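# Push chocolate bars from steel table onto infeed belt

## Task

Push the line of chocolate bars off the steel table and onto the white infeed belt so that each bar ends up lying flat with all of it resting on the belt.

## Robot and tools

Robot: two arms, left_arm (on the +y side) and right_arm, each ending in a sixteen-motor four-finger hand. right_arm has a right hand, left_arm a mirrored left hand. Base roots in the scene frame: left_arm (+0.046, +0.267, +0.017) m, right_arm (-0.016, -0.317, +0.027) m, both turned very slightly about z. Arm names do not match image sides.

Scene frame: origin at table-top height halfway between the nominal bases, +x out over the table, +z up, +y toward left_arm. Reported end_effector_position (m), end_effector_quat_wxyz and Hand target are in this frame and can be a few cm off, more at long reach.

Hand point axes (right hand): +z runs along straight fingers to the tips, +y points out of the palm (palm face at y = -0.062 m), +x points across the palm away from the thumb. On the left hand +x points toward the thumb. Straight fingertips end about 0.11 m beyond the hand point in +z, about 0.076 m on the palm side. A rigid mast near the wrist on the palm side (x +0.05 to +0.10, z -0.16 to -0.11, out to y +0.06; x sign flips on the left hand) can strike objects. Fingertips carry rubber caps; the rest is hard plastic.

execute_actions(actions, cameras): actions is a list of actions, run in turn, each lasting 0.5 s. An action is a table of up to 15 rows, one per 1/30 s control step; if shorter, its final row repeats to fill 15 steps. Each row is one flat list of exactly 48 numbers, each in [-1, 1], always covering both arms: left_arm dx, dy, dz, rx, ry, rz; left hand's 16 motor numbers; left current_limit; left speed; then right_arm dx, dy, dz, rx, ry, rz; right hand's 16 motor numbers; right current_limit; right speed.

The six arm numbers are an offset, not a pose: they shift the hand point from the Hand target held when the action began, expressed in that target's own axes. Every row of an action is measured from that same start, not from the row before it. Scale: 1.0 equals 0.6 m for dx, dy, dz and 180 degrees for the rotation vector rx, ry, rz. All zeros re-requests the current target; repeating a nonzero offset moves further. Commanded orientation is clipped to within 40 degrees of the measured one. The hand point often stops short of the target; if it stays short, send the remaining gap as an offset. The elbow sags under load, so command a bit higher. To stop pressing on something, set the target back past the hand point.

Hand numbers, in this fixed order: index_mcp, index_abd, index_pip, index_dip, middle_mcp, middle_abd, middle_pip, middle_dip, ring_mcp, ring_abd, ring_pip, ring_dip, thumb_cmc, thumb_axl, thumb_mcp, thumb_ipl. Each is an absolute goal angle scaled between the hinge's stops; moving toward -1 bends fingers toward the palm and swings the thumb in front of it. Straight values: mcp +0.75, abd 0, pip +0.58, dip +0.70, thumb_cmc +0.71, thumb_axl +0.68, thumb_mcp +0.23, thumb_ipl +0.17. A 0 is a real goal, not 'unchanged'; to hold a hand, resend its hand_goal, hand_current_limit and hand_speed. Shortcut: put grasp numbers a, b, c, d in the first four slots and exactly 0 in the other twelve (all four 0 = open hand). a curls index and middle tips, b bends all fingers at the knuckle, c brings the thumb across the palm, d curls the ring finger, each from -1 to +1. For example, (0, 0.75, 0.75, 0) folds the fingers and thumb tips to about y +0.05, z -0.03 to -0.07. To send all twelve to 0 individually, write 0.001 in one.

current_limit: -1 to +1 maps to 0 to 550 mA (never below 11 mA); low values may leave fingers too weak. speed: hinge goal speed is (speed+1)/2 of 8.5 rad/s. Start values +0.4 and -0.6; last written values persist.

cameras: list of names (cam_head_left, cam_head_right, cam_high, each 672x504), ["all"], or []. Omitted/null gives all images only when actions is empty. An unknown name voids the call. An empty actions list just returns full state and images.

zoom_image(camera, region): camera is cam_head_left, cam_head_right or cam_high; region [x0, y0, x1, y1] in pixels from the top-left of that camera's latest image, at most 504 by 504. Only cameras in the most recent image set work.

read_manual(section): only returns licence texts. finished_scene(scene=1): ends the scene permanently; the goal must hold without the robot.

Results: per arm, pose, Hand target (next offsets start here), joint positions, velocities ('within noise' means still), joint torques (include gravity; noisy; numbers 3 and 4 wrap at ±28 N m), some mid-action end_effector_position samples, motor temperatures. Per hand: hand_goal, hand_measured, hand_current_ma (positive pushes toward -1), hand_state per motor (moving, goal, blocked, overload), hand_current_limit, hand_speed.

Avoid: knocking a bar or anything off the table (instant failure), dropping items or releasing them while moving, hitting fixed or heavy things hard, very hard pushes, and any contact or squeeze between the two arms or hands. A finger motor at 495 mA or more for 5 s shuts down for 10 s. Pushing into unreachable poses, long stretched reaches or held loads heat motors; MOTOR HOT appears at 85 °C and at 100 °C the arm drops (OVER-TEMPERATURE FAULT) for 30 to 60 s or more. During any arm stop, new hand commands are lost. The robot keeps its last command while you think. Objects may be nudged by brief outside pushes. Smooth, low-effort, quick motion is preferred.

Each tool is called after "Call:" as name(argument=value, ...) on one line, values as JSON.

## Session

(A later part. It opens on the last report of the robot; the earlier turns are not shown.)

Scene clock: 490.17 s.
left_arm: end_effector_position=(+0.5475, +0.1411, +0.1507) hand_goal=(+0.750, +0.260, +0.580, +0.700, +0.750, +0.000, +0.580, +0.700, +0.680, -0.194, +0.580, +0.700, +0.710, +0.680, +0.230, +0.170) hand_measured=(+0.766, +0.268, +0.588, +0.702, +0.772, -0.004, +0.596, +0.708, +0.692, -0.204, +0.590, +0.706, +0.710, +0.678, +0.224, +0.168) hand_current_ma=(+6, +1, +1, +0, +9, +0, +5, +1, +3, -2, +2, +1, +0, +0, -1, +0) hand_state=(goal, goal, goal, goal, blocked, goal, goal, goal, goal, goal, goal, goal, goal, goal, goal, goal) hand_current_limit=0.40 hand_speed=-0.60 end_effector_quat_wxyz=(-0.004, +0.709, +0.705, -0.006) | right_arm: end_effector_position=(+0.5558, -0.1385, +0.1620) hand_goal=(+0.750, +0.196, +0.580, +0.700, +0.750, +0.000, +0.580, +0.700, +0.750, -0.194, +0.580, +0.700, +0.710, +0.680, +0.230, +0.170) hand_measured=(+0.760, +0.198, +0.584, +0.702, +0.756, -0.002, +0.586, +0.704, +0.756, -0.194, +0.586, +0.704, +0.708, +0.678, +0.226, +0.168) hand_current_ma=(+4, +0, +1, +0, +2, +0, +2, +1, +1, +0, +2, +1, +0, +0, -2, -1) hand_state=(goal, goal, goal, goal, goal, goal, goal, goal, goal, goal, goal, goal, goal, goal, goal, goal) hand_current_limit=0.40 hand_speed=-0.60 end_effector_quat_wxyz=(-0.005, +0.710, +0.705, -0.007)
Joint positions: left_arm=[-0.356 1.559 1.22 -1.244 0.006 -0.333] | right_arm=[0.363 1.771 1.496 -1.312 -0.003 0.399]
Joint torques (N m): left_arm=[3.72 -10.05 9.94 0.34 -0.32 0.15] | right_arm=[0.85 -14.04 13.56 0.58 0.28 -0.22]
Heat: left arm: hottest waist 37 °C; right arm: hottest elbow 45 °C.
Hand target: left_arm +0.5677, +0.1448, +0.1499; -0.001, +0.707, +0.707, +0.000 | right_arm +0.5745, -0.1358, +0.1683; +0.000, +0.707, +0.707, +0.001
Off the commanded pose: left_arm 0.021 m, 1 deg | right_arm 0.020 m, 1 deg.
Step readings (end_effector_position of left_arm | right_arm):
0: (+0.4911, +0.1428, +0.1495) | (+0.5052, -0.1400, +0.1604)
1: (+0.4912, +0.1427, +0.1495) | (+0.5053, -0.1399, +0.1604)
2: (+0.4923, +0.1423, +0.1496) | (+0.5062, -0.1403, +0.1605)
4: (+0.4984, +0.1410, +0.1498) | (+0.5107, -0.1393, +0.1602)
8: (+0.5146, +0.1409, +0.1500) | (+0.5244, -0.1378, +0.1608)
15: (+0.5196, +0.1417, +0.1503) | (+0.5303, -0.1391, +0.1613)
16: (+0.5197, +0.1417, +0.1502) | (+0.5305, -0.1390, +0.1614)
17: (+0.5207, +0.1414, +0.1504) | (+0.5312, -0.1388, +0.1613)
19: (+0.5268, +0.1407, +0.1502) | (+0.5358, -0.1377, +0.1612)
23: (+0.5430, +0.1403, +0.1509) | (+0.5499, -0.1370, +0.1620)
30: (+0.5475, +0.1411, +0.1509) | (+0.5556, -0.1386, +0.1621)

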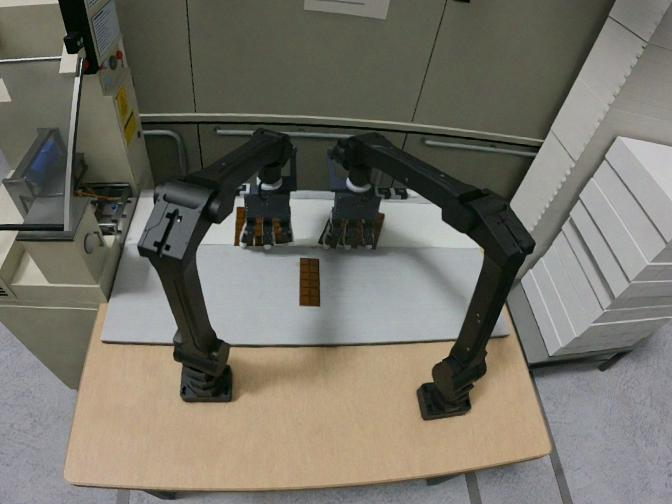

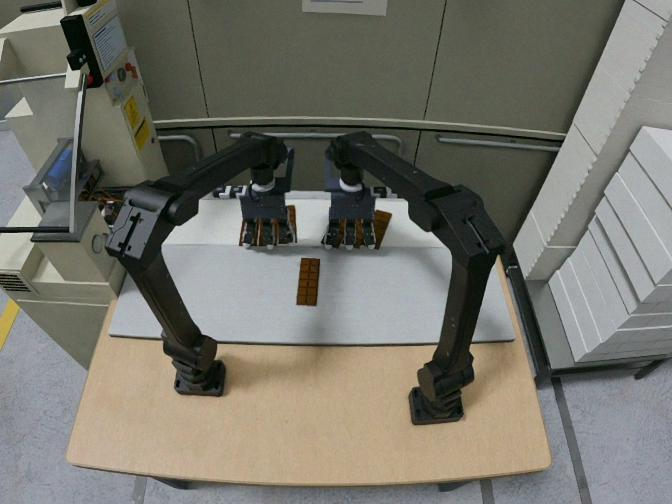

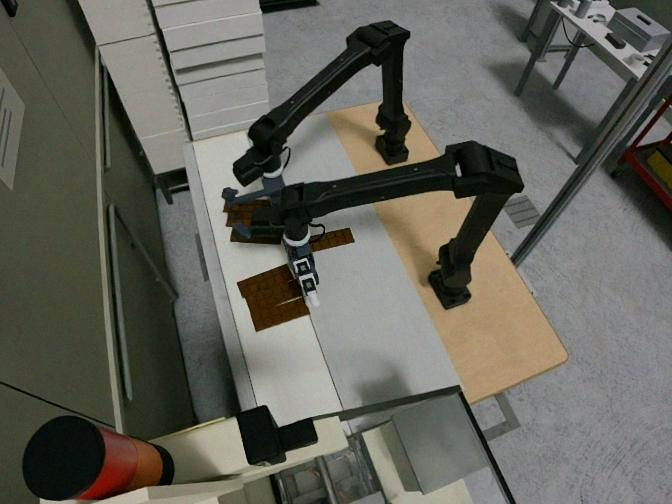

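Call:
execute_actions(actions=[[[0,0.017,0,0,0,0,0.75,0.26,0.58,0.7,0.75,0,0.58,0.7,0.71,-0.195,0.58,0.7,0.71,0.68,0.23,0.17,0.4,-0.6,0,-0.055,-0.005,0,0,0,0.75,0.195,0.58,0.7,0.75,0,0.58,0.7,0.75,-0.195,0.58,0.7,0.71,0.68,0.23,0.17,0.4,-0.6]],[[0,0.017,0,0,0,0,0.75,0.26,0.58,0.7,0.75,0,0.58,0.7,0.71,-0.195,0.58,0.7,0.71,0.68,0.23,0.17,0.4,-0.6,-0.02,0,0,0,0,0,0.75,0.195,0.58,0.7,0.75,0,0.58,0.7,0.75,-0.195,0.58,0.7,0.71,0.68,0.23,0.17,0.4,-0.6]]], cameras=["all"])

Call:
zoom_image(camera="cam_head_left", region=[215, 180, 395, 280])

Call:
zoom_image(camera="cam_high", region=[200, 170, 340, 340])

Scene clock: 519.07 s.
left_arm: end_effector_position=(+0.5653, +0.1397, +0.1500) hand_goal=(+0.750, +0.260, +0.580, +0.700, +0.750, +0.000, +0.580, +0.700, +0.710, -0.194, +0.580, +0.700, +0.710, +0.680, +0.230, +0.170) hand_measured=(+0.764, +0.266, +0.588, +0.704, +0.772, -0.002, +0.598, +0.710, +0.728, -0.202, +0.592, +0.704, +0.710, +0.678, +0.224, +0.168) hand_current_ma=(+4, +1, +1, +0, +10, +0, +7, +2, +7, -1, +3, +0, +0, +0, -1, +0) hand_state=(goal, goal, goal, goal, blocked, goal, goal, goal, goal, goal, goal, goal, goal, goal, goal, goal) hand_current_limit=0.40 hand_speed=-0.60 end_effector_quat_wxyz=(-0.008, +0.711, +0.703, -0.008) | right_arm: end_effector_position=(+0.5405, -0.1434, +0.1661) hand_goal=(+0.750, +0.196, +0.580, +0.700, +0.750, +0.000, +0.580, +0.700, +0.750, -0.194, +0.580, +0.700, +0.710, +0.680, +0.230, +0.170) hand_measured=(+0.750, +0.198, +0.582, +0.702, +0.750, -0.002, +0.582, +0.702, +0.750, -0.194, +0.582, +0.704, +0.708, +0.678, +0.226, +0.168) hand_current_ma=(+0, +0, +0, +0, +0, +0, +0, +0, +0, +0, +0, +1, +0, +0, -2, -1) hand_state=(goal, goal, goal, goal, goal, goal, goal, goal, goal, goal, goal, goal, goal, goal, goal, goal) hand_current_limit=0.40 hand_speed=-0.60 end_effector_quat_wxyz=(-0.004, +0.709, +0.706, -0.006)
Joint positions: left_arm=[-0.344 1.607 1.277 -1.262 0.007 -0.315] | right_arm=[0.365 1.727 1.446 -1.304 -0.003 0.398]
Joint torques (N m): left_arm=[3.84 -10.52 10.17 0.51 -0.34 0.11] | right_arm=[0.44 -16.32 7.97 0.91 0.26 -0.17]
Heat: left arm: hottest elbow 38 °C; right arm: hottest elbow 46 °C.
Hand target: left_arm +0.5881, +0.1448, +0.1498; -0.001, +0.707, +0.707, +0.000 | right_arm +0.5414, -0.1478, +0.1712; +0.000, +0.707, +0.707, +0.001
Off the commanded pose: left_arm 0.023 m, 1 deg | right_arm 0.007 m, 1 deg.
Step readings (end_effector_position of left_arm | right_arm):
0: (+0.5475, +0.1411, +0.1507) | (+0.5558, -0.1385, +0.1620)
1: (+0.5477, +0.1410, +0.1507) | (+0.5558, -0.1385, +0.1620)
2: (+0.5479, +0.1409, +0.1508) | (+0.5558, -0.1385, +0.1620)
4: (+0.5497, +0.1408, +0.1504) | (+0.5552, -0.1384, +0.1622)
8: (+0.5535, +0.1405, +0.1500) | (+0.5483, -0.1392, +0.1627)
15: (+0.5543, +0.1401, +0.1499) | (+0.5442, -0.1385, +0.1682)
16: (+0.5545, +0.1403, +0.1499) | (+0.5442, -0.1385, +0.1684)
17: (+0.5546, +0.1402, +0.1497) | (+0.5442, -0.1385, +0.1685)
19: (+0.5568, +0.1398, +0.1497) | (+0.5430, -0.1390, +0.1677)
23: (+0.5625, +0.1396, +0.1498) | (+0.5406, -0.1417, +0.1657)
30: (+0.5653, +0.1397, +0.1500) | (+0.5405, -0.1432, +0.1656)

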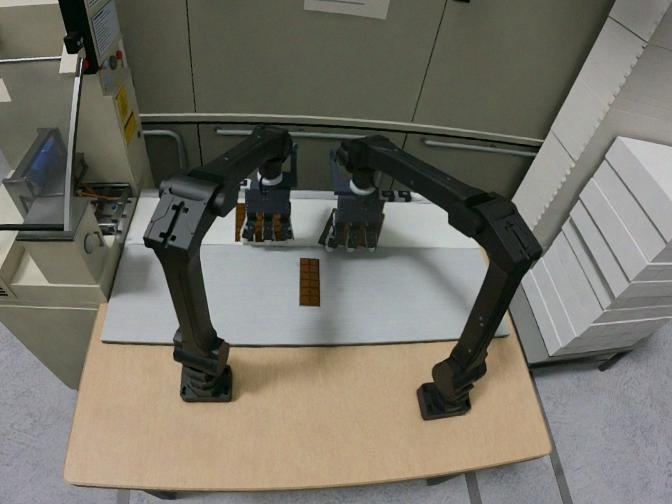

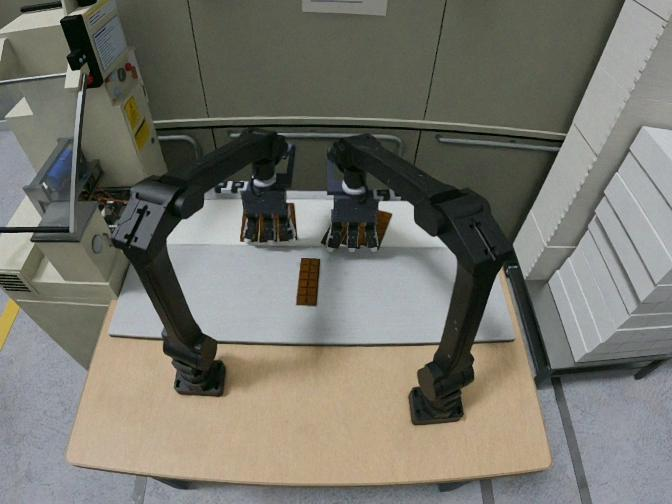

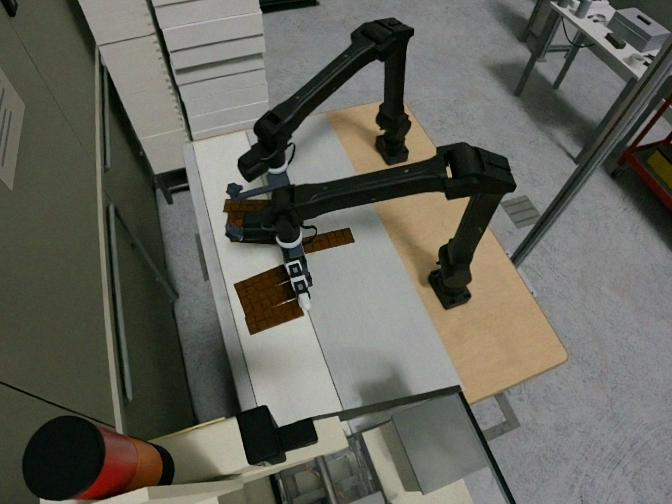

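Scaled by 2.800 from the camera's 672x504 image, which has a finer 960x720 frame.

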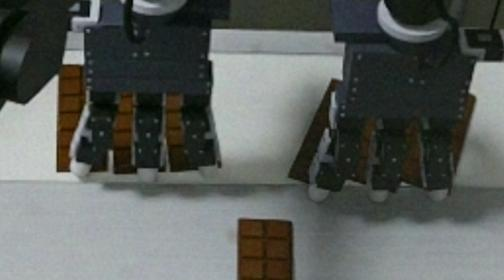

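Scaled by 2.965 from the camera's 672x504 image, which has a finer 960x720 frame.

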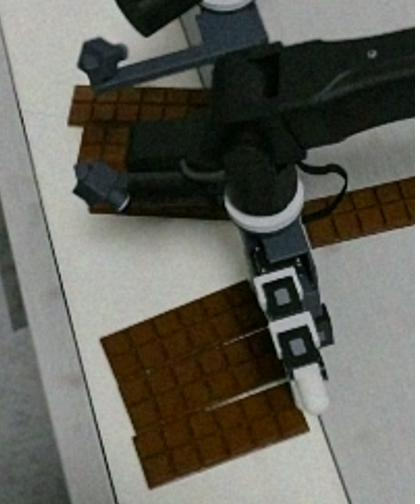

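Call:
execute_actions(actions=[[[0,0.012,0,0,0,0,0.75,0.26,0.58,0.7,0.75,0,0.58,0.7,0.71,-0.195,0.58,0.7,0.71,0.68,0.23,0.17,0.4,-0.6,-0.015,0.03,0.005,0,0,0,0.75,0.195,0.58,0.7,0.75,0,0.58,0.7,0.75,-0.195,0.58,0.7,0.71,0.68,0.23,0.17,0.4,-0.6]],[[0,-0.06,0,0,0,0,0.75,0.26,0.58,0.7,0.75,0,0.58,0.7,0.71,-0.195,0.58,0.7,0.71,0.68,0.23,0.17,0.4,-0.6,0,0.05,0,0,0,0,0.75,0.195,0.58,0.7,0.75,0,0.58,0.7,0.75,-0.195,0.58,0.7,0.71,0.68,0.23,0.17,0.4,-0.6]],[[0,0,-0.08,0,0,0,0.75,0.0,0.58,0.7,0.75,0,0.58,0.7,0.75,0,0.58,0.7,0.71,0.68,0.23,0.17,0.4,-0.6,0,0.03,0,0,0,0,0.75,0.195,0.58,0.7,0.75,0,0.58,0.7,0.75,-0.195,0.58,0.7,0.71,0.68,0.23,0.17,0.4,-0.6]]], cameras=["all"])

Call:
zoom_image(camera="cam_head_left", region=[215, 180, 395, 280])

Call:
zoom_image(camera="cam_head_right", region=[215, 180, 395, 280])

Call:
zoom_image(camera="cam_high", region=[200, 170, 340, 340])

Scene clock: 534.53 s.
left_arm: end_effector_position=(+0.5457, +0.1499, +0.1760) hand_goal=(+0.750, +0.000, +0.580, +0.700, +0.750, +0.000, +0.580, +0.700, +0.750, +0.000, +0.580, +0.700, +0.710, +0.680, +0.230, +0.170) hand_measured=(+0.750, +0.004, +0.582, +0.702, +0.746, -0.002, +0.578, +0.700, +0.746, -0.004, +0.582, +0.702, +0.710, +0.678, +0.224, +0.168) hand_current_ma=(+0, +0, +0, +0, +0, +0, +0, +0, +0, +0, +0, +0, +0, +0, -1, +0) hand_state=(goal, goal, goal, goal, goal, goal, goal, goal, goal, goal, goal, goal, goal, goal, goal, goal) hand_current_limit=0.40 hand_speed=-0.60 end_effector_quat_wxyz=(-0.019, +0.708, +0.705, -0.011) | right_arm: end_effector_position=(+0.5878, -0.1574, +0.1661) hand_goal=(+0.750, +0.196, +0.580, +0.700, +0.750, +0.000, +0.580, +0.700, +0.750, -0.194, +0.580, +0.700, +0.710, +0.680, +0.230, +0.170) hand_measured=(+0.760, +0.198, +0.586, +0.702, +0.760, +0.000, +0.586, +0.702, +0.764, -0.194, +0.588, +0.704, +0.708, +0.678, +0.226, +0.168) hand_current_ma=(+5, +0, +2, +0, +4, +0, +2, +0, +7, +0, +3, +1, +0, +0, -2, -1) hand_state=(goal, goal, goal, goal, goal, goal, goal, goal, goal, goal, goal, goal, goal, goal, goal, goal) hand_current_limit=0.40 hand_speed=-0.60 end_effector_quat_wxyz=(-0.004, +0.709, +0.706, -0.007)
Joint positions: left_arm=[-0.34 1.546 1.279 -1.347 0.002 -0.319] | right_arm=[0.309 1.826 1.584 -1.344 -0.002 0.342]
Joint torques (N m): left_arm=[2.02 -13.1 10.63 -0.51 -0.13 -0.06] | right_arm=[0.15 -13.98 13.57 0.76 0.22 -0.2]
Heat: left arm: hottest elbow 39 °C; right arm: hottest elbow 45 °C.
Hand target: left_arm +0.5593, +0.1447, +0.1977; -0.001, +0.707, +0.708, +0.000 | right_arm +0.6074, -0.1567, +0.1683; +0.000, +0.707, +0.707, +0.001
Off the commanded pose: left_arm 0.026 m, 2 deg | right_arm 0.020 m, 1 deg.
Step readings (end_effector_position of left_arm | right_arm):
0: (+0.5653, +0.1397, +0.1500) | (+0.5406, -0.1436, +0.1661)
1: (+0.5653, +0.1397, +0.1500) | (+0.5407, -0.1438, +0.1661)
2: (+0.5657, +0.1398, +0.1501) | (+0.5410, -0.1447, +0.1661)
4: (+0.5673, +0.1396, +0.1500) | (+0.5419, -0.1468, +0.1661)
8: (+0.5718, +0.1392, +0.1504) | (+0.5447, -0.1545, +0.1661)
15: (+0.5730, +0.1392, +0.1503) | (+0.5469, -0.1609, +0.1661)
16: (+0.5730, +0.1392, +0.1503) | (+0.5469, -0.1608, +0.1661)
17: (+0.5730, +0.1392, +0.1505) | (+0.5474, -0.1608, +0.1658)
19: (+0.5718, +0.1396, +0.1506) | (+0.5520, -0.1604, +0.1651)
23: (+0.5657, +0.1423, +0.1518) | (+0.5643, -0.1576, +0.1656)
30: (+0.5628, +0.1436, +0.1518) | (+0.5695, -0.1575, +0.1656)
31: (+0.5628, +0.1437, +0.1520) | (+0.5696, -0.1575, +0.1656)
32: (+0.5615, +0.1441, +0.1522) | (+0.5702, -0.1574, +0.1656)
34: (+0.5552, +0.1466, +0.1529) | (+0.5737, -0.1570, +0.1653)
38: (+0.5435, +0.1506, +0.1600) | (+0.5837, -0.1565, +0.1658)
45: (+0.5461, +0.1497, +0.1757) | (+0.5878, -0.1574, +0.1661)

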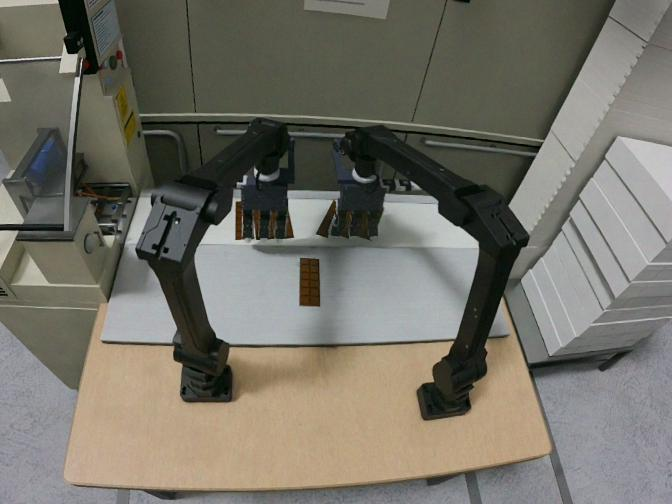

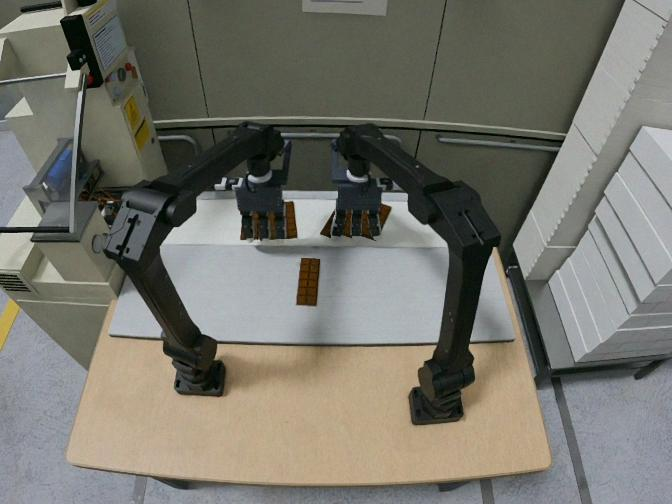

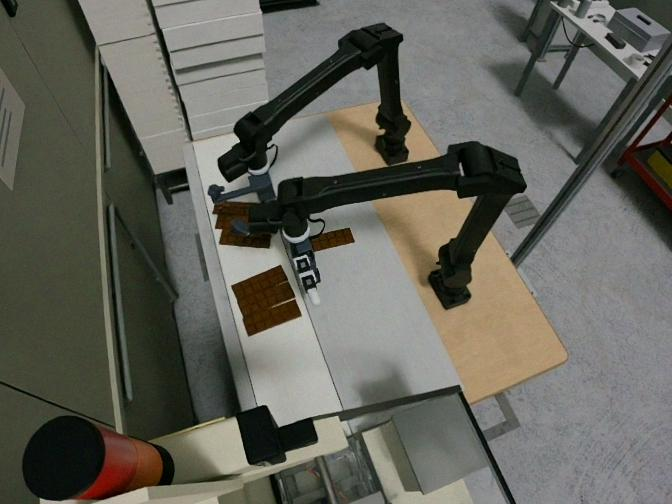

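Scaled by 2.800 from the camera's 672x504 image, which has a finer 960x720 frame.

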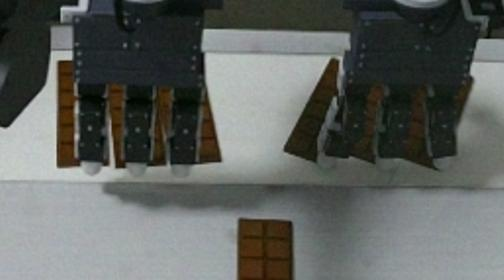

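Scaled by 2.800 from the camera's 672x504 image, which has a finer 960x720 frame.

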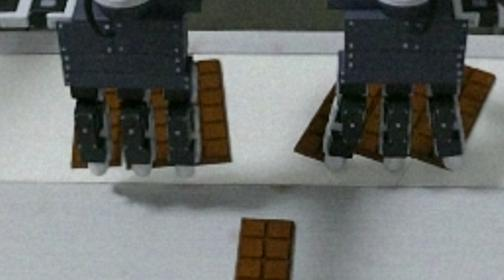

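Scaled by 2.965 from the camera's 672x504 image, which has a finer 960x720 frame.

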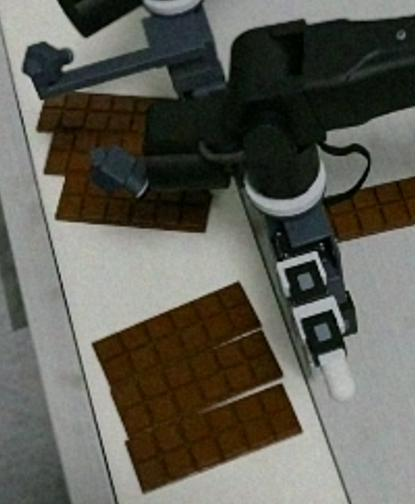

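Call:
execute_actions(actions=[[[-0.06,-0.1,-0.02,0,0,0,0.75,-0.08,0.58,0.7,0.75,0.08,0.58,0.7,0.95,0,0.58,0.7,0.71,0.68,0.23,0.17,0.4,-0.6,0,-0.07,0,0,0,0,0.75,0.195,0.58,0.7,0.75,0,0.58,0.7,0.75,-0.195,0.58,0.7,0.71,0.68,0.23,0.17,0.4,-0.6]],[[-0.06,-0.1,0,0,0,0,0.75,-0.08,0.58,0.7,0.75,0.08,0.58,0.7,0.95,0,0.58,0.7,0.71,0.68,0.23,0.17,0.4,-0.6,-0.05,-0.02,-0.08,0,0,0,0.75,0.195,0.58,0.7,0.75,0,0.58,0.7,0.75,-0.195,0.58,0.7,0.71,0.68,0.23,0.17,0.4,-0.6]],[[-0.06,-0.1,0,0,0,0,0.75,-0.08,0.58,0.7,0.75,0.08,0.58,0.7,0.95,0,0.58,0.7,0.71,0.68,0.23,0.17,0.4,-0.6,-0.12,-0.05,-0.03,0,0,0,0,0,0,0,0,0,0,0,0,0,0,0,0,0,0,0,0.4,-0.6]],[[-0.06,-0.1,0,0,0,0,0.75,-0.08,0.58,0.7,0.75,0.08,0.58,0.7,0.95,0,0.58,0.7,0.71,0.68,0.23,0.17,0.4,-0.6,-0.1,-0.05,0,0,0,0,0,0,0,0,0,0,0,0,0,0,0,0,0,0,0,0,0.4,-0.6]]], cameras=["all"])

Call:
zoom_image(camera="cam_head_left", region=[215, 180, 415, 330])

Call:
zoom_image(camera="cam_head_right", region=[215, 180, 415, 330])

Call:
zoom_image(camera="cam_high", region=[190, 150, 390, 350])

Scene clock: 579.93 s.
left_arm: end_effector_position=(+0.3244, -0.0005, +0.2100) hand_goal=(+0.750, -0.080, +0.580, +0.700, +0.750, +0.080, +0.580, +0.700, +0.950, +0.000, +0.580, +0.700, +0.710, +0.680, +0.230, +0.170) hand_measured=(+0.748, -0.078, +0.582, +0.702, +0.748, +0.078, +0.578, +0.700, +0.944, -0.002, +0.580, +0.702, +0.710, +0.678, +0.224, +0.168) hand_current_ma=(+0, +0, +0, +0, +0, +0, +0, +0, -1, +0, +0, +0, +0, +0, -1, +0) hand_state=(goal, goal, goal, goal, goal, goal, goal, goal, goal, goal, goal, goal, goal, goal, goal, goal) hand_current_limit=0.40 hand_speed=-0.60 end_effector_quat_wxyz=(+0.002, +0.706, +0.708, -0.002) | right_arm: end_effector_position=(+0.4963, -0.3219, +0.2350) hand_goal=(+0.750, +0.000, +0.580, +0.700, +0.750, +0.000, +0.580, +0.700, +0.750, +0.000, +0.580, +0.700, +0.710, +0.680, +0.230, +0.170) hand_measured=(+0.748, +0.002, +0.582, +0.702, +0.748, -0.002, +0.582, +0.702, +0.748, -0.002, +0.582, +0.702, +0.708, +0.678, +0.226, +0.168) hand_current_ma=(+0, +0, +0, +0, +0, +0, +0, +0, +0, +0, +0, +0, +0, +0, -2, -1) hand_state=(goal, goal, goal, goal, goal, goal, goal, goal, goal, goal, goal, goal, goal, goal, goal, goal) hand_current_limit=0.40 hand_speed=-0.60 end_effector_quat_wxyz=(+0.001, +0.713, +0.701, +0.000)
Joint positions: left_arm=[-0.997 1.266 1.079 -1.379 0.003 -0.983] | right_arm=[0.017 1.468 1.314 -1.416 0.001 0.063]
Joint torques (N m): left_arm=[1.44 -8.94 7.1 -0.4 -0.14 -0.07] | right_arm=[1.55 -12.34 8.32 0.76 0.08 -0.19]
Heat: left arm: hottest elbow 41 °C; right arm: hottest elbow 46 °C.
Hand target: left_arm +0.3196, +0.0004, +0.2102; -0.001, +0.707, +0.708, +0.000 | right_arm +0.4934, -0.3187, +0.2341; +0.000, +0.707, +0.707, +0.001
Off the commanded pose: left_arm 0.005 m, 0 deg | right_arm 0.004 m, 1 deg.
Step readings (end_effector_position of left_arm | right_arm):
0: (+0.5457, +0.1499, +0.1760) | (+0.5878, -0.1574, +0.1661)
1: (+0.5457, +0.1500, +0.1762) | (+0.5878, -0.1574, +0.1661)
2: (+0.5447, +0.1484, +0.1771) | (+0.5878, -0.1574, +0.1661)
4: (+0.5395, +0.1442, +0.1822) | (+0.5859, -0.1578, +0.1656)
8: (+0.5184, +0.1208, +0.2014) | (+0.5732, -0.1600, +0.1643)
15: (+0.5058, +0.1066, +0.2188) | (+0.5681, -0.1602, +0.1638)
16: (+0.5051, +0.1073, +0.2178) | (+0.5682, -0.1601, +0.1641)
17: (+0.5024, +0.1066, +0.2165) | (+0.5677, -0.1603, +0.1648)
19: (+0.4898, +0.1043, +0.2103) | (+0.5637, -0.1642, +0.1694)
23: (+0.4574, +0.0828, +0.2037) | (+0.5558, -0.1745, +0.1923)
30: (+0.4448, +0.0708, +0.2111) | (+0.5521, -0.1868, +0.2169)
31: (+0.4444, +0.0712, +0.2112) | (+0.5520, -0.1869, +0.2169)
32: (+0.4422, +0.0709, +0.2107) | (+0.5513, -0.1896, +0.2157)
34: (+0.4302, +0.0665, +0.2080) | (+0.5449, -0.1986, +0.2136)
38: (+0.3976, +0.0428, +0.2063) | (+0.5296, -0.2388, +0.2176)
45: (+0.3850, +0.0340, +0.2112) | (+0.5281, -0.2651, +0.2392)
46: (+0.3847, +0.0345, +0.2112) | (+0.5279, -0.2647, +0.2393)
47: (+0.3827, +0.0339, +0.2110) | (+0.5265, -0.2659, +0.2379)
49: (+0.3714, +0.0278, +0.2097) | (+0.5171, -0.2718, +0.2317)
53: (+0.3377, +0.0032, +0.2082) | (+0.4990, -0.3037, +0.2250)
60: (+0.3248, -0.0030, +0.2099) | (+0.4959, -0.3234, +0.2346)

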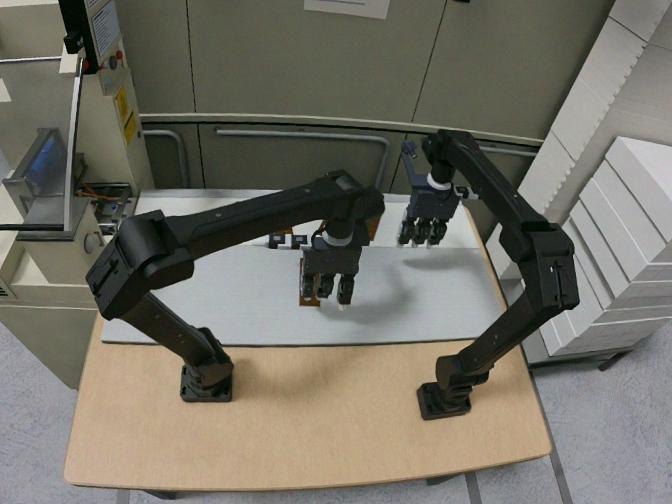

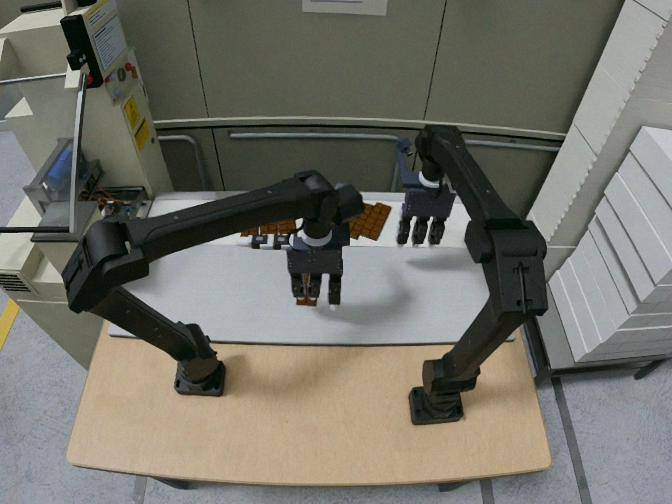

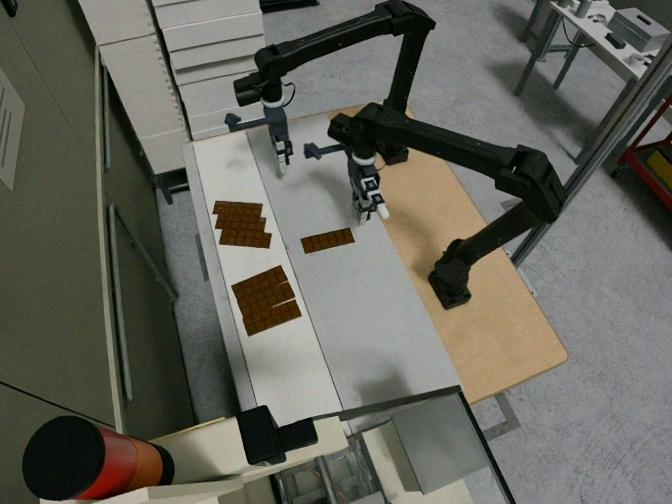

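Scaled by 2.520 from the camera's 672x504 image, which has a finer 960x720 frame.

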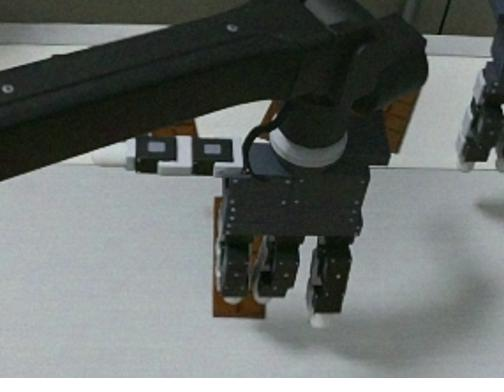

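Scaled by 2.520 from the camera's 672x504 image, which has a finer 960x720 frame.

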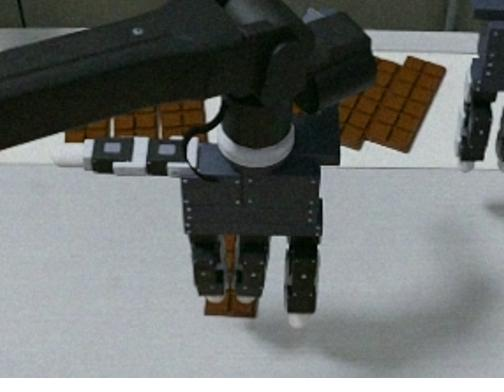

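Scaled by 2.520 from the camera's 672x504 image, which has a finer 960x720 frame.

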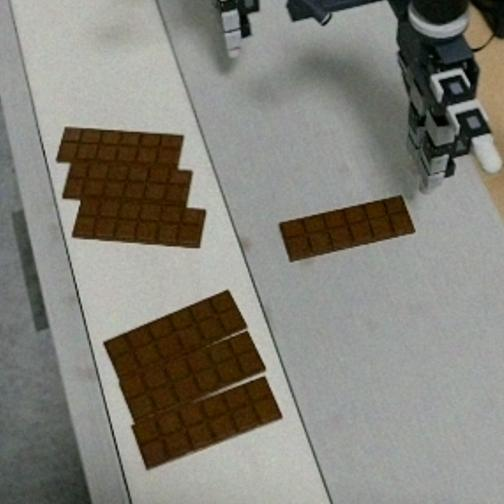

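Call:
execute_actions(actions=[[[0.016,-0.025,0.075,0,0,0,0.75,-0.08,0.58,0.7,0.75,0.08,0.58,0.7,0.95,0,0.58,0.7,0.71,0.68,0.23,0.17,0.4,-0.6,0,0,0,0,0,0,0,0,0,0,0,0,0,0,0,0,0,0,0,0,0,0,0.4,-0.6]],[[0,0,0.025,0,0,0,0.75,-0.08,0.58,0.7,0.75,0.08,0.58,0.7,0.95,0,0.58,0.7,0.71,0.68,0.23,0.17,0.4,-0.6,0,0,0,0,0,0,0,0,0,0,0,0,0,0,0,0,0,0,0,0,0,0,0.4,-0.6]]], cameras=["all"])

Call:
zoom_image(camera="cam_head_left", region=[255, 240, 375, 330])

Call:
zoom_image(camera="cam_head_right", region=[255, 240, 375, 330])

Call:
zoom_image(camera="cam_high", region=[270, 170, 390, 270])

Scene clock: 618.43 s.
left_arm: end_effector_position=(+0.3088, +0.0125, +0.1565) hand_goal=(+0.750, -0.080, +0.580, +0.700, +0.750, +0.080, +0.580, +0.700, +0.950, +0.000, +0.580, +0.700, +0.710, +0.680, +0.230, +0.170) hand_measured=(+0.748, -0.078, +0.582, +0.702, +0.748, +0.078, +0.578, +0.700, +0.944, -0.002, +0.580, +0.702, +0.710, +0.678, +0.224, +0.168) hand_current_ma=(+0, +0, +0, +0, +0, +0, +0, +0, -1, +0, +0, +0, +0, +0, -1, +0) hand_state=(goal, goal, goal, goal, goal, goal, goal, goal, goal, goal, goal, goal, goal, goal, goal, goal) hand_current_limit=0.40 hand_speed=-0.60 end_effector_quat_wxyz=(+0.004, +0.704, +0.710, -0.002) | right_arm: end_effector_position=(+0.4963, -0.3218, +0.2350) hand_goal=(+0.750, +0.000, +0.580, +0.700, +0.750, +0.000, +0.580, +0.700, +0.750, +0.000, +0.580, +0.700, +0.710, +0.680, +0.230, +0.170) hand_measured=(+0.748, +0.002, +0.582, +0.702, +0.748, -0.002, +0.582, +0.702, +0.748, -0.002, +0.582, +0.702, +0.708, +0.678, +0.226, +0.168) hand_current_ma=(+0, +0, +0, +0, +0, +0, +0, +0, +0, +0, +0, +0, +0, +0, -2, -1) hand_state=(goal, goal, goal, goal, goal, goal, goal, goal, goal, goal, goal, goal, goal, goal, goal, goal) hand_current_limit=0.40 hand_speed=-0.60 end_effector_quat_wxyz=(+0.001, +0.713, +0.701, +0.000)
Joint positions: left_arm=[-1.014 1.251 0.92 -1.232 0.003 -1.006] | right_arm=[0.017 1.468 1.314 -1.416 0.001 0.063]
Joint torques (N m): left_arm=[1.03 -6.95 6.54 0.28 -0.14 -0.06] | right_arm=[1.55 -12.45 8.4 0.7 0.03 -0.18]
Heat: left arm: hottest elbow 39 °C; right arm: hottest elbow 43 °C.
Hand target: left_arm +0.3045, +0.0101, +0.1503; -0.001, +0.707, +0.708, +0.000 | right_arm +0.4934, -0.3187, +0.2341; +0.000, +0.707, +0.707, +0.001
Off the commanded pose: left_arm 0.008 m, 1 deg | right_arm 0.004 m, 1 deg.
Step readings (end_effector_position of left_arm | right_arm):
0: (+0.3244, -0.0005, +0.2100) | (+0.4963, -0.3218, +0.2350)
1: (+0.3242, -0.0002, +0.2095) | (+0.4963, -0.3218, +0.2350)
2: (+0.3238, +0.0001, +0.2076) | (+0.4963, -0.3218, +0.2350)
4: (+0.3203, +0.0036, +0.1969) | (+0.4963, -0.3218, +0.2350)
8: (+0.3096, +0.0151, +0.1716) | (+0.4963, -0.3218, +0.2350)
15: (+0.3081, +0.0136, +0.1658) | (+0.4963, -0.3218, +0.2350)
16: (+0.3083, +0.0133, +0.1659) | (+0.4963, -0.3218, +0.2350)
17: (+0.3086, +0.0128, +0.1655) | (+0.4963, -0.3218, +0.2350)
19: (+0.3093, +0.0117, +0.1633) | (+0.4963, -0.3218, +0.2350)
23: (+0.3085, +0.0131, +0.1576) | (+0.4963, -0.3218, +0.2350)
30: (+0.3087, +0.0127, +0.1565) | (+0.4963, -0.3218, +0.2350)

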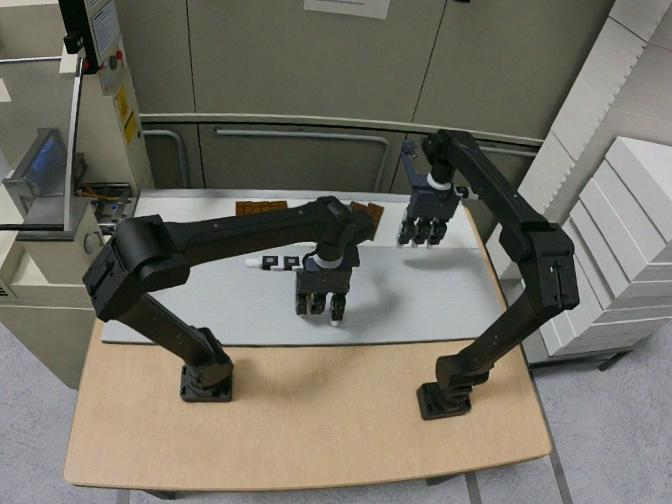

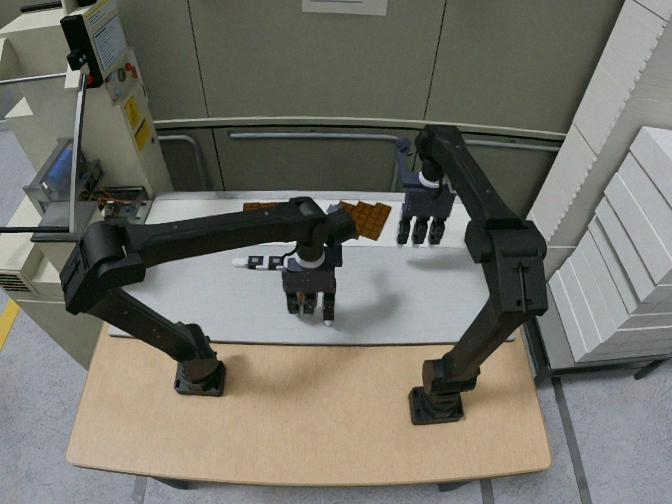

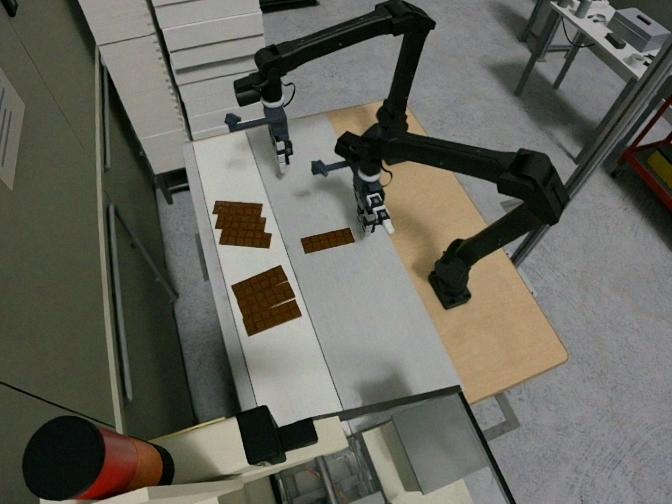

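Scaled by 4.200 from the camera's 672x504 image, which has a finer 960x720 frame.

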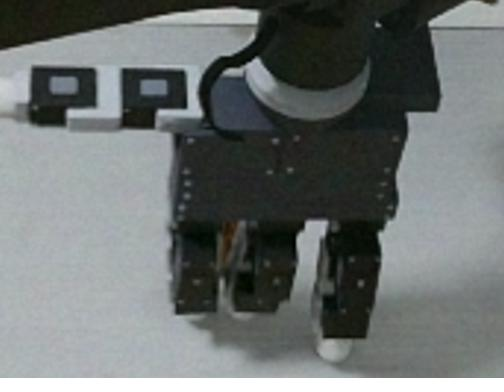

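Scaled by 4.200 from the camera's 672x504 image, which has a finer 960x720 frame.

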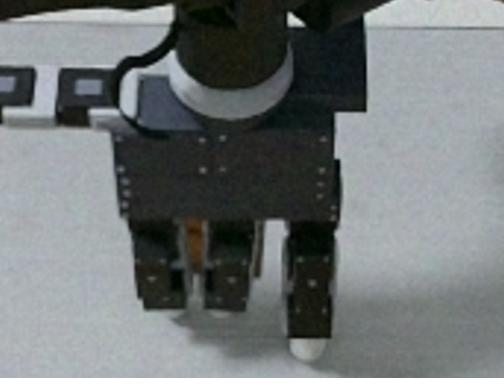

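Scaled by 4.200 from the camera's 672x504 image, which has a finer 960x720 frame.

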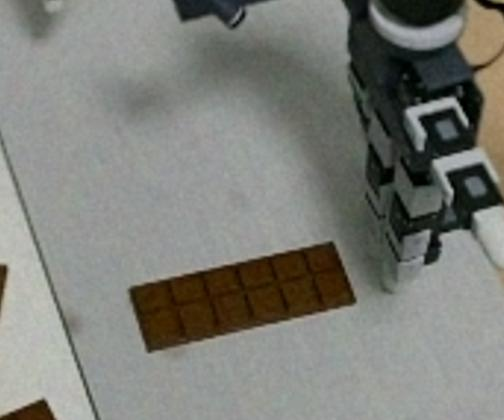

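Call:
execute_actions(actions=[[[-0.01,0.05,0.004,0,0,0,0.75,-0.08,0.58,0.7,0.75,0.08,0.58,0.7,0.95,0,0.58,0.7,0.71,0.68,0.23,0.17,0.4,-0.6,0,0,0,0,0,0,0,0,0,0,0,0,0,0,0,0,0,0,0,0,0,0,0.4,-0.6]],[[0,0.05,0,0,0,0,0.75,-0.08,0.58,0.7,0.75,0.08,0.58,0.7,0.95,0,0.58,0.7,0.71,0.68,0.23,0.17,0.4,-0.6,0,0,0,0,0,0,0,0,0,0,0,0,0,0,0,0,0,0,0,0,0,0,0.4,-0.6]],[[0.004,0.05,0,0,0,0,0.75,-0.08,0.58,0.7,0.75,0.08,0.58,0.7,0.95,0,0.58,0.7,0.71,0.68,0.23,0.17,0.4,-0.6,0,0,0,0,0,0,0,0,0,0,0,0,0,0,0,0,0,0,0,0,0,0,0.4,-0.6]]], cameras=["all"])

Call:
zoom_image(camera="cam_head_left", region=[255, 240, 375, 330])

Call:
zoom_image(camera="cam_high", region=[190, 170, 370, 350])

Scene clock: 632.30 s.
left_arm: end_effector_position=(+0.3705, +0.0126, +0.1457) hand_goal=(+0.750, -0.080, +0.580, +0.700, +0.750, +0.080, +0.580, +0.700, +0.950, +0.000, +0.580, +0.700, +0.710, +0.680, +0.230, +0.170) hand_measured=(+0.804, -0.082, +0.608, +0.720, +0.810, +0.086, +0.628, +0.724, +0.944, -0.002, +0.580, +0.702, +0.710, +0.678, +0.224, +0.168) hand_current_ma=(+54, +0, +15, +8, +68, +0, +39, +11, -1, +0, +0, +0, +0, +0, -1, +0) hand_state=(blocked, goal, blocked, goal, blocked, goal, blocked, blocked, goal, goal, goal, goal, goal, goal, goal, goal) hand_current_limit=0.40 hand_speed=-0.60 end_effector_quat_wxyz=(-0.013, +0.708, +0.706, -0.011) | right_arm: end_effector_position=(+0.4963, -0.3218, +0.2350) hand_goal=(+0.750, +0.000, +0.580, +0.700, +0.750, +0.000, +0.580, +0.700, +0.750, +0.000, +0.580, +0.700, +0.710, +0.680, +0.230, +0.170) hand_measured=(+0.748, +0.002, +0.582, +0.702, +0.748, -0.002, +0.582, +0.702, +0.748, -0.002, +0.582, +0.702, +0.708, +0.678, +0.226, +0.168) hand_current_ma=(+0, +0, +0, +0, +0, +0, +0, +0, +0, +0, +0, +0, +0, +0, -2, -1) hand_state=(goal, goal, goal, goal, goal, goal, goal, goal, goal, goal, goal, goal, goal, goal, goal, goal) hand_current_limit=0.40 hand_speed=-0.60 end_effector_quat_wxyz=(+0.001, +0.713, +0.701, +0.000)
Joint positions: left_arm=[-0.862 1.377 1.013 -1.231 0.023 -0.841] | right_arm=[0.017 1.468 1.314 -1.416 0.001 0.063]
Joint torques (N m): left_arm=[4.19 -6.59 9.66 0.75 -0.84 0.23] | right_arm=[0.56 -12.04 8.29 0.88 0.06 -0.17]
Heat: left arm: hottest elbow 38 °C; right arm: hottest elbow 43 °C.
Hand target: left_arm +0.3945, +0.0065, +0.1477; -0.001, +0.707, +0.707, +0.000 | right_arm +0.4934, -0.3187, +0.2341; +0.000, +0.707, +0.707, +0.001
Off the commanded pose: left_arm 0.025 m, 2 deg | right_arm 0.004 m, 1 deg.
Step readings (end_effector_position of left_arm | right_arm):
0: (+0.3088, +0.0126, +0.1565) | (+0.4963, -0.3218, +0.2350)
1: (+0.3088, +0.0126, +0.1564) | (+0.4963, -0.3218, +0.2350)
2: (+0.3090, +0.0123, +0.1559) | (+0.4963, -0.3218, +0.2350)
4: (+0.3109, +0.0117, +0.1526) | (+0.4963, -0.3218, +0.2350)
8: (+0.3181, +0.0103, +0.1486) | (+0.4963, -0.3218, +0.2350)
15: (+0.3212, +0.0102, +0.1487) | (+0.4963, -0.3218, +0.2350)
16: (+0.3214, +0.0101, +0.1487) | (+0.4963, -0.3218, +0.2350)
17: (+0.3223, +0.0098, +0.1487) | (+0.4963, -0.3218, +0.2350)
19: (+0.3276, +0.0099, +0.1479) | (+0.4963, -0.3218, +0.2350)
23: (+0.3392, +0.0116, +0.1463) | (+0.4963, -0.3218, +0.2350)
30: (+0.3417, +0.0104, +0.1458) | (+0.4963, -0.3218, +0.2350)
31: (+0.3418, +0.0102, +0.1458) | (+0.4963, -0.3218, +0.2350)
32: (+0.3428, +0.0099, +0.1459) | (+0.4963, -0.3218, +0.2350)
34: (+0.3490, +0.0102, +0.1458) | (+0.4963, -0.3218, +0.2350)
38: (+0.3650, +0.0135, +0.1457) | (+0.4963, -0.3218, +0.2350)
45: (+0.3703, +0.0131, +0.1457) | (+0.4963, -0.3218, +0.2350)

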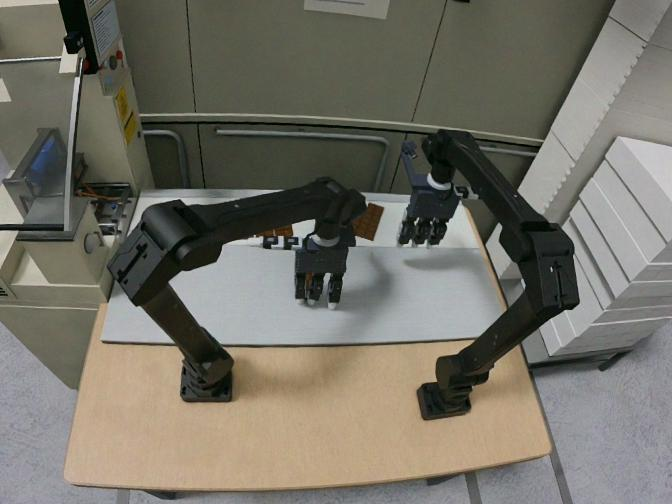

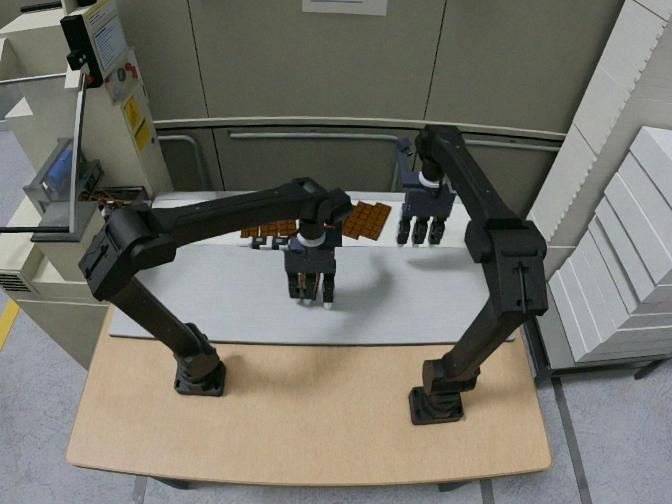

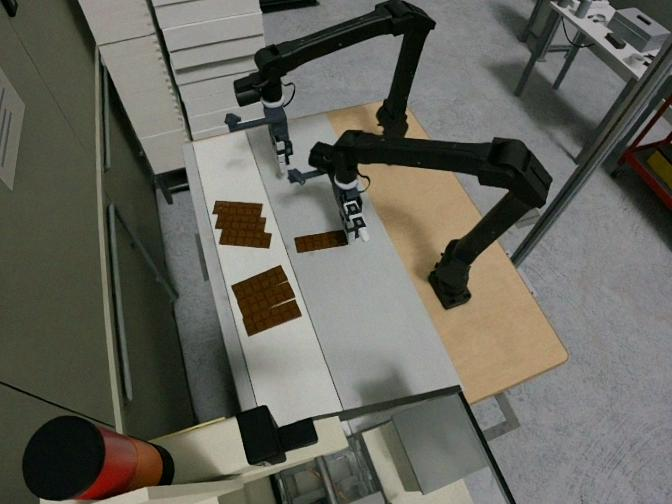

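Scaled by 4.200 from the camera's 672x504 image, which has a finer 960x720 frame.

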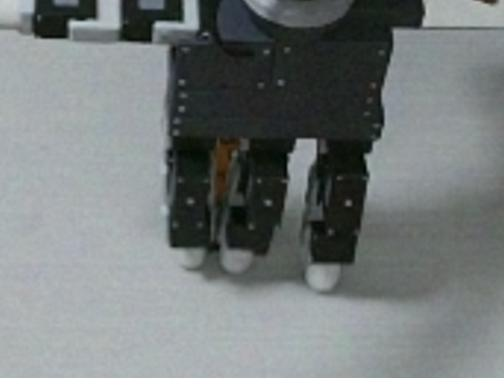

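Scaled by 2.800 from the camera's 672x504 image, which has a finer 960x720 frame.

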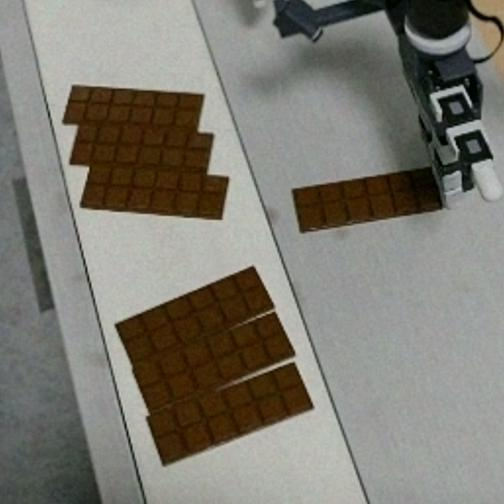

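Call:
execute_actions(actions=[[[-0.015,-0.055,-0.004,0,0,0,0.75,-0.05,0.58,0.7,0.75,0.05,0.58,0.7,0.95,0,0.58,0.7,0.71,0.68,0.23,0.17,0.4,-0.6,0,0,0,0,0,0,0,0,0,0,0,0,0,0,0,0,0,0,0,0,0,0,0.4,-0.6]],[[0,0.05,0,0,0,0,0.75,-0.05,0.58,0.7,0.75,0.05,0.58,0.7,0.95,0,0.58,0.7,0.71,0.68,0.23,0.17,0.4,-0.6,0,0,0,0,0,0,0,0,0,0,0,0,0,0,0,0,0,0,0,0,0,0,0.4,-0.6]],[[0.004,0.05,0,0,0,0,0.75,-0.05,0.58,0.7,0.75,0.05,0.58,0.7,0.95,0,0.58,0.7,0.71,0.68,0.23,0.17,0.4,-0.6,0,0,0,0,0,0,0,0,0,0,0,0,0,0,0,0,0,0,0,0,0,0,0.4,-0.6]],[[0.004,0.05,0,0,0,0,0.75,-0.05,0.58,0.7,0.75,0.05,0.58,0.7,0.95,0,0.58,0.7,0.71,0.68,0.23,0.17,0.4,-0.6,0,0,0,0,0,0,0,0,0,0,0,0,0,0,0,0,0,0,0,0,0,0,0.4,-0.6]]], cameras=["all"])

Call:
zoom_image(camera="cam_high", region=[190, 170, 370, 350])

Call:
zoom_image(camera="cam_head_left", region=[255, 220, 375, 310])

Scene clock: 661.37 s.
left_arm: end_effector_position=(+0.4269, +0.0094, +0.1472) hand_goal=(+0.750, -0.050, +0.580, +0.700, +0.750, +0.050, +0.580, +0.700, +0.950, +0.000, +0.580, +0.700, +0.710, +0.680, +0.230, +0.170) hand_measured=(+0.786, -0.050, +0.598, +0.712, +0.806, +0.062, +0.624, +0.722, +0.946, -0.002, +0.580, +0.702, +0.710, +0.678, +0.224, +0.168) hand_current_ma=(+25, +0, +7, +3, +59, +2, +34, +9, -1, +0, +0, +0, +0, +0, -1, +0) hand_state=(blocked, goal, goal, goal, blocked, goal, blocked, blocked, goal, goal, goal, goal, goal, goal, goal, goal) hand_current_limit=0.40 hand_speed=-0.60 end_effector_quat_wxyz=(-0.015, +0.708, +0.706, -0.007) | right_arm: end_effector_position=(+0.4963, -0.3218, +0.2350) hand_goal=(+0.750, +0.000, +0.580, +0.700, +0.750, +0.000, +0.580, +0.700, +0.750, +0.000, +0.580, +0.700, +0.710, +0.680, +0.230, +0.170) hand_measured=(+0.748, +0.002, +0.582, +0.702, +0.748, -0.002, +0.582, +0.702, +0.748, -0.002, +0.582, +0.702, +0.708, +0.678, +0.226, +0.168) hand_current_ma=(+0, +0, +0, +0, +0, +0, +0, +0, +0, +0, +0, +0, +0, +0, -2, -1) hand_state=(goal, goal, goal, goal, goal, goal, goal, goal, goal, goal, goal, goal, goal, goal, goal, goal) hand_current_limit=0.40 hand_speed=-0.60 end_effector_quat_wxyz=(+0.001, +0.713, +0.701, +0.000)
Joint positions: left_arm=[-0.768 1.486 1.129 -1.244 0.013 -0.748] | right_arm=[0.017 1.468 1.314 -1.416 0.001 0.063]
Joint torques (N m): left_arm=[3.9 -8.53 10.17 0.69 -0.52 0.19] | right_arm=[1.79 -12.16 8.35 0.64 0.04 -0.21]
Heat: left arm: hottest elbow 39 °C; right arm: hottest elbow 42 °C.
Hand target: left_arm +0.4514, +0.0025, +0.1499; -0.001, +0.707, +0.708, +0.000 | right_arm +0.4934, -0.3187, +0.2341; +0.000, +0.707, +0.707, +0.001
Off the commanded pose: left_arm 0.026 m, 2 deg | right_arm 0.004 m, 1 deg.
Step readings (end_effector_position of left_arm | right_arm):
0: (+0.3705, +0.0126, +0.1457) | (+0.4963, -0.3218, +0.2350)
1: (+0.3705, +0.0126, +0.1457) | (+0.4963, -0.3218, +0.2350)
2: (+0.3704, +0.0128, +0.1457) | (+0.4963, -0.3218, +0.2350)
4: (+0.3692, +0.0122, +0.1462) | (+0.4963, -0.3218, +0.2350)
8: (+0.3644, +0.0078, +0.1478) | (+0.4963, -0.3218, +0.2350)
15: (+0.3620, +0.0066, +0.1483) | (+0.4963, -0.3218, +0.2350)
16: (+0.3620, +0.0067, +0.1483) | (+0.4963, -0.3218, +0.2350)
17: (+0.3620, +0.0067, +0.1483) | (+0.4963, -0.3218, +0.2350)
19: (+0.3632, +0.0074, +0.1481) | (+0.4963, -0.3218, +0.2350)
23: (+0.3661, +0.0079, +0.1474) | (+0.4963, -0.3218, +0.2350)
30: (+0.3684, +0.0073, +0.1468) | (+0.4963, -0.3218, +0.2350)
31: (+0.3686, +0.0072, +0.1468) | (+0.4963, -0.3218, +0.2350)
32: (+0.3691, +0.0070, +0.1466) | (+0.4963, -0.3218, +0.2350)
34: (+0.3749, +0.0072, +0.1465) | (+0.4963, -0.3218, +0.2350)
38: (+0.3916, +0.0096, +0.1467) | (+0.4963, -0.3218, +0.2350)
45: (+0.3974, +0.0093, +0.1467) | (+0.4963, -0.3218, +0.2350)
46: (+0.3975, +0.0091, +0.1468) | (+0.4963, -0.3218, +0.2350)
47: (+0.3981, +0.0088, +0.1468) | (+0.4963, -0.3218, +0.2350)
49: (+0.4040, +0.0080, +0.1469) | (+0.4963, -0.3218, +0.2350)
53: (+0.4204, +0.0095, +0.1471) | (+0.4963, -0.3218, +0.2350)
60: (+0.4268, +0.0098, +0.1474) | (+0.4963, -0.3218, +0.2350)

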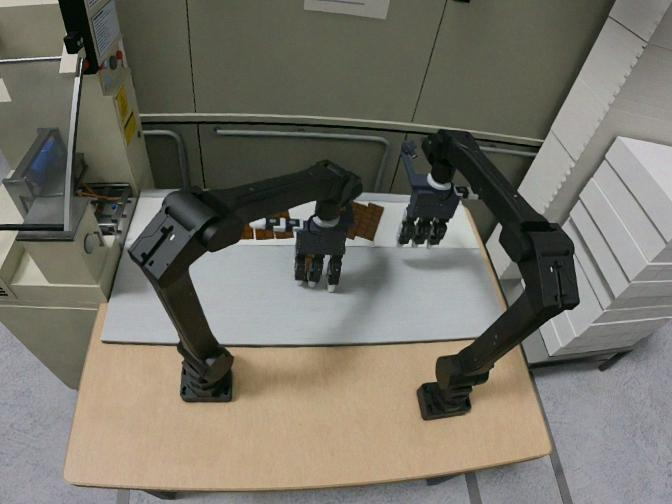

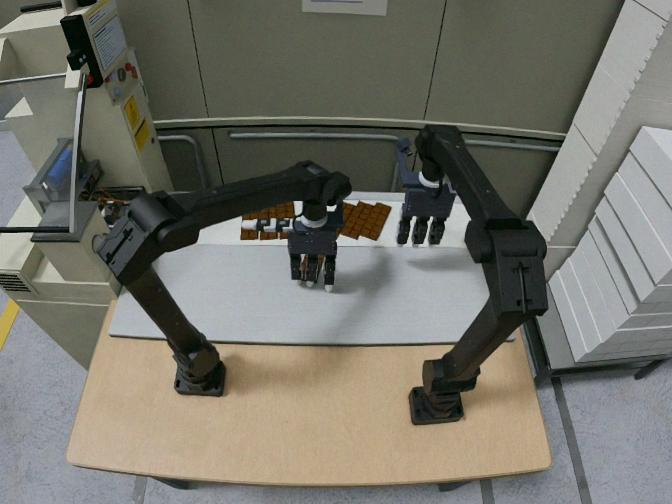

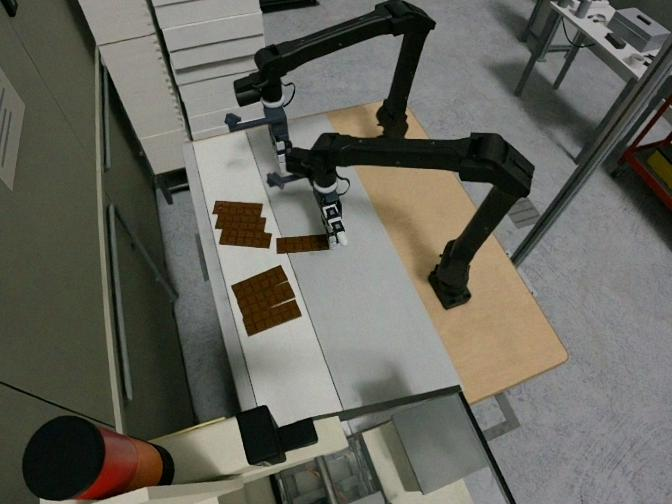

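Scaled by 2.800 from the camera's 672x504 image, which has a finer 960x720 frame.

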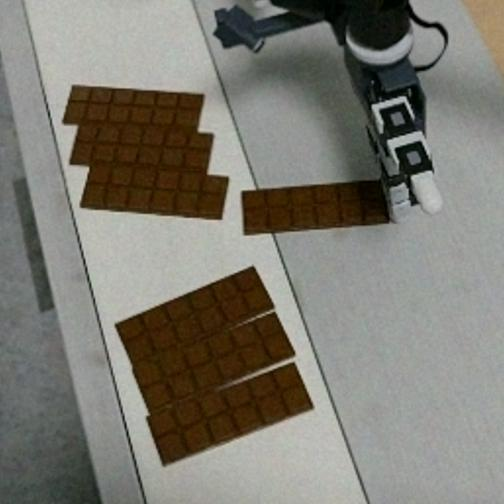

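Scaled by 4.200 from the camera's 672x504 image, which has a finer 960x720 frame.

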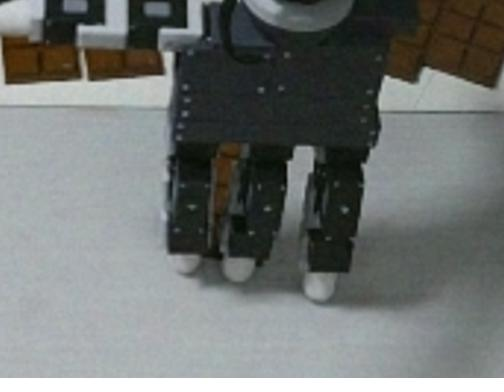

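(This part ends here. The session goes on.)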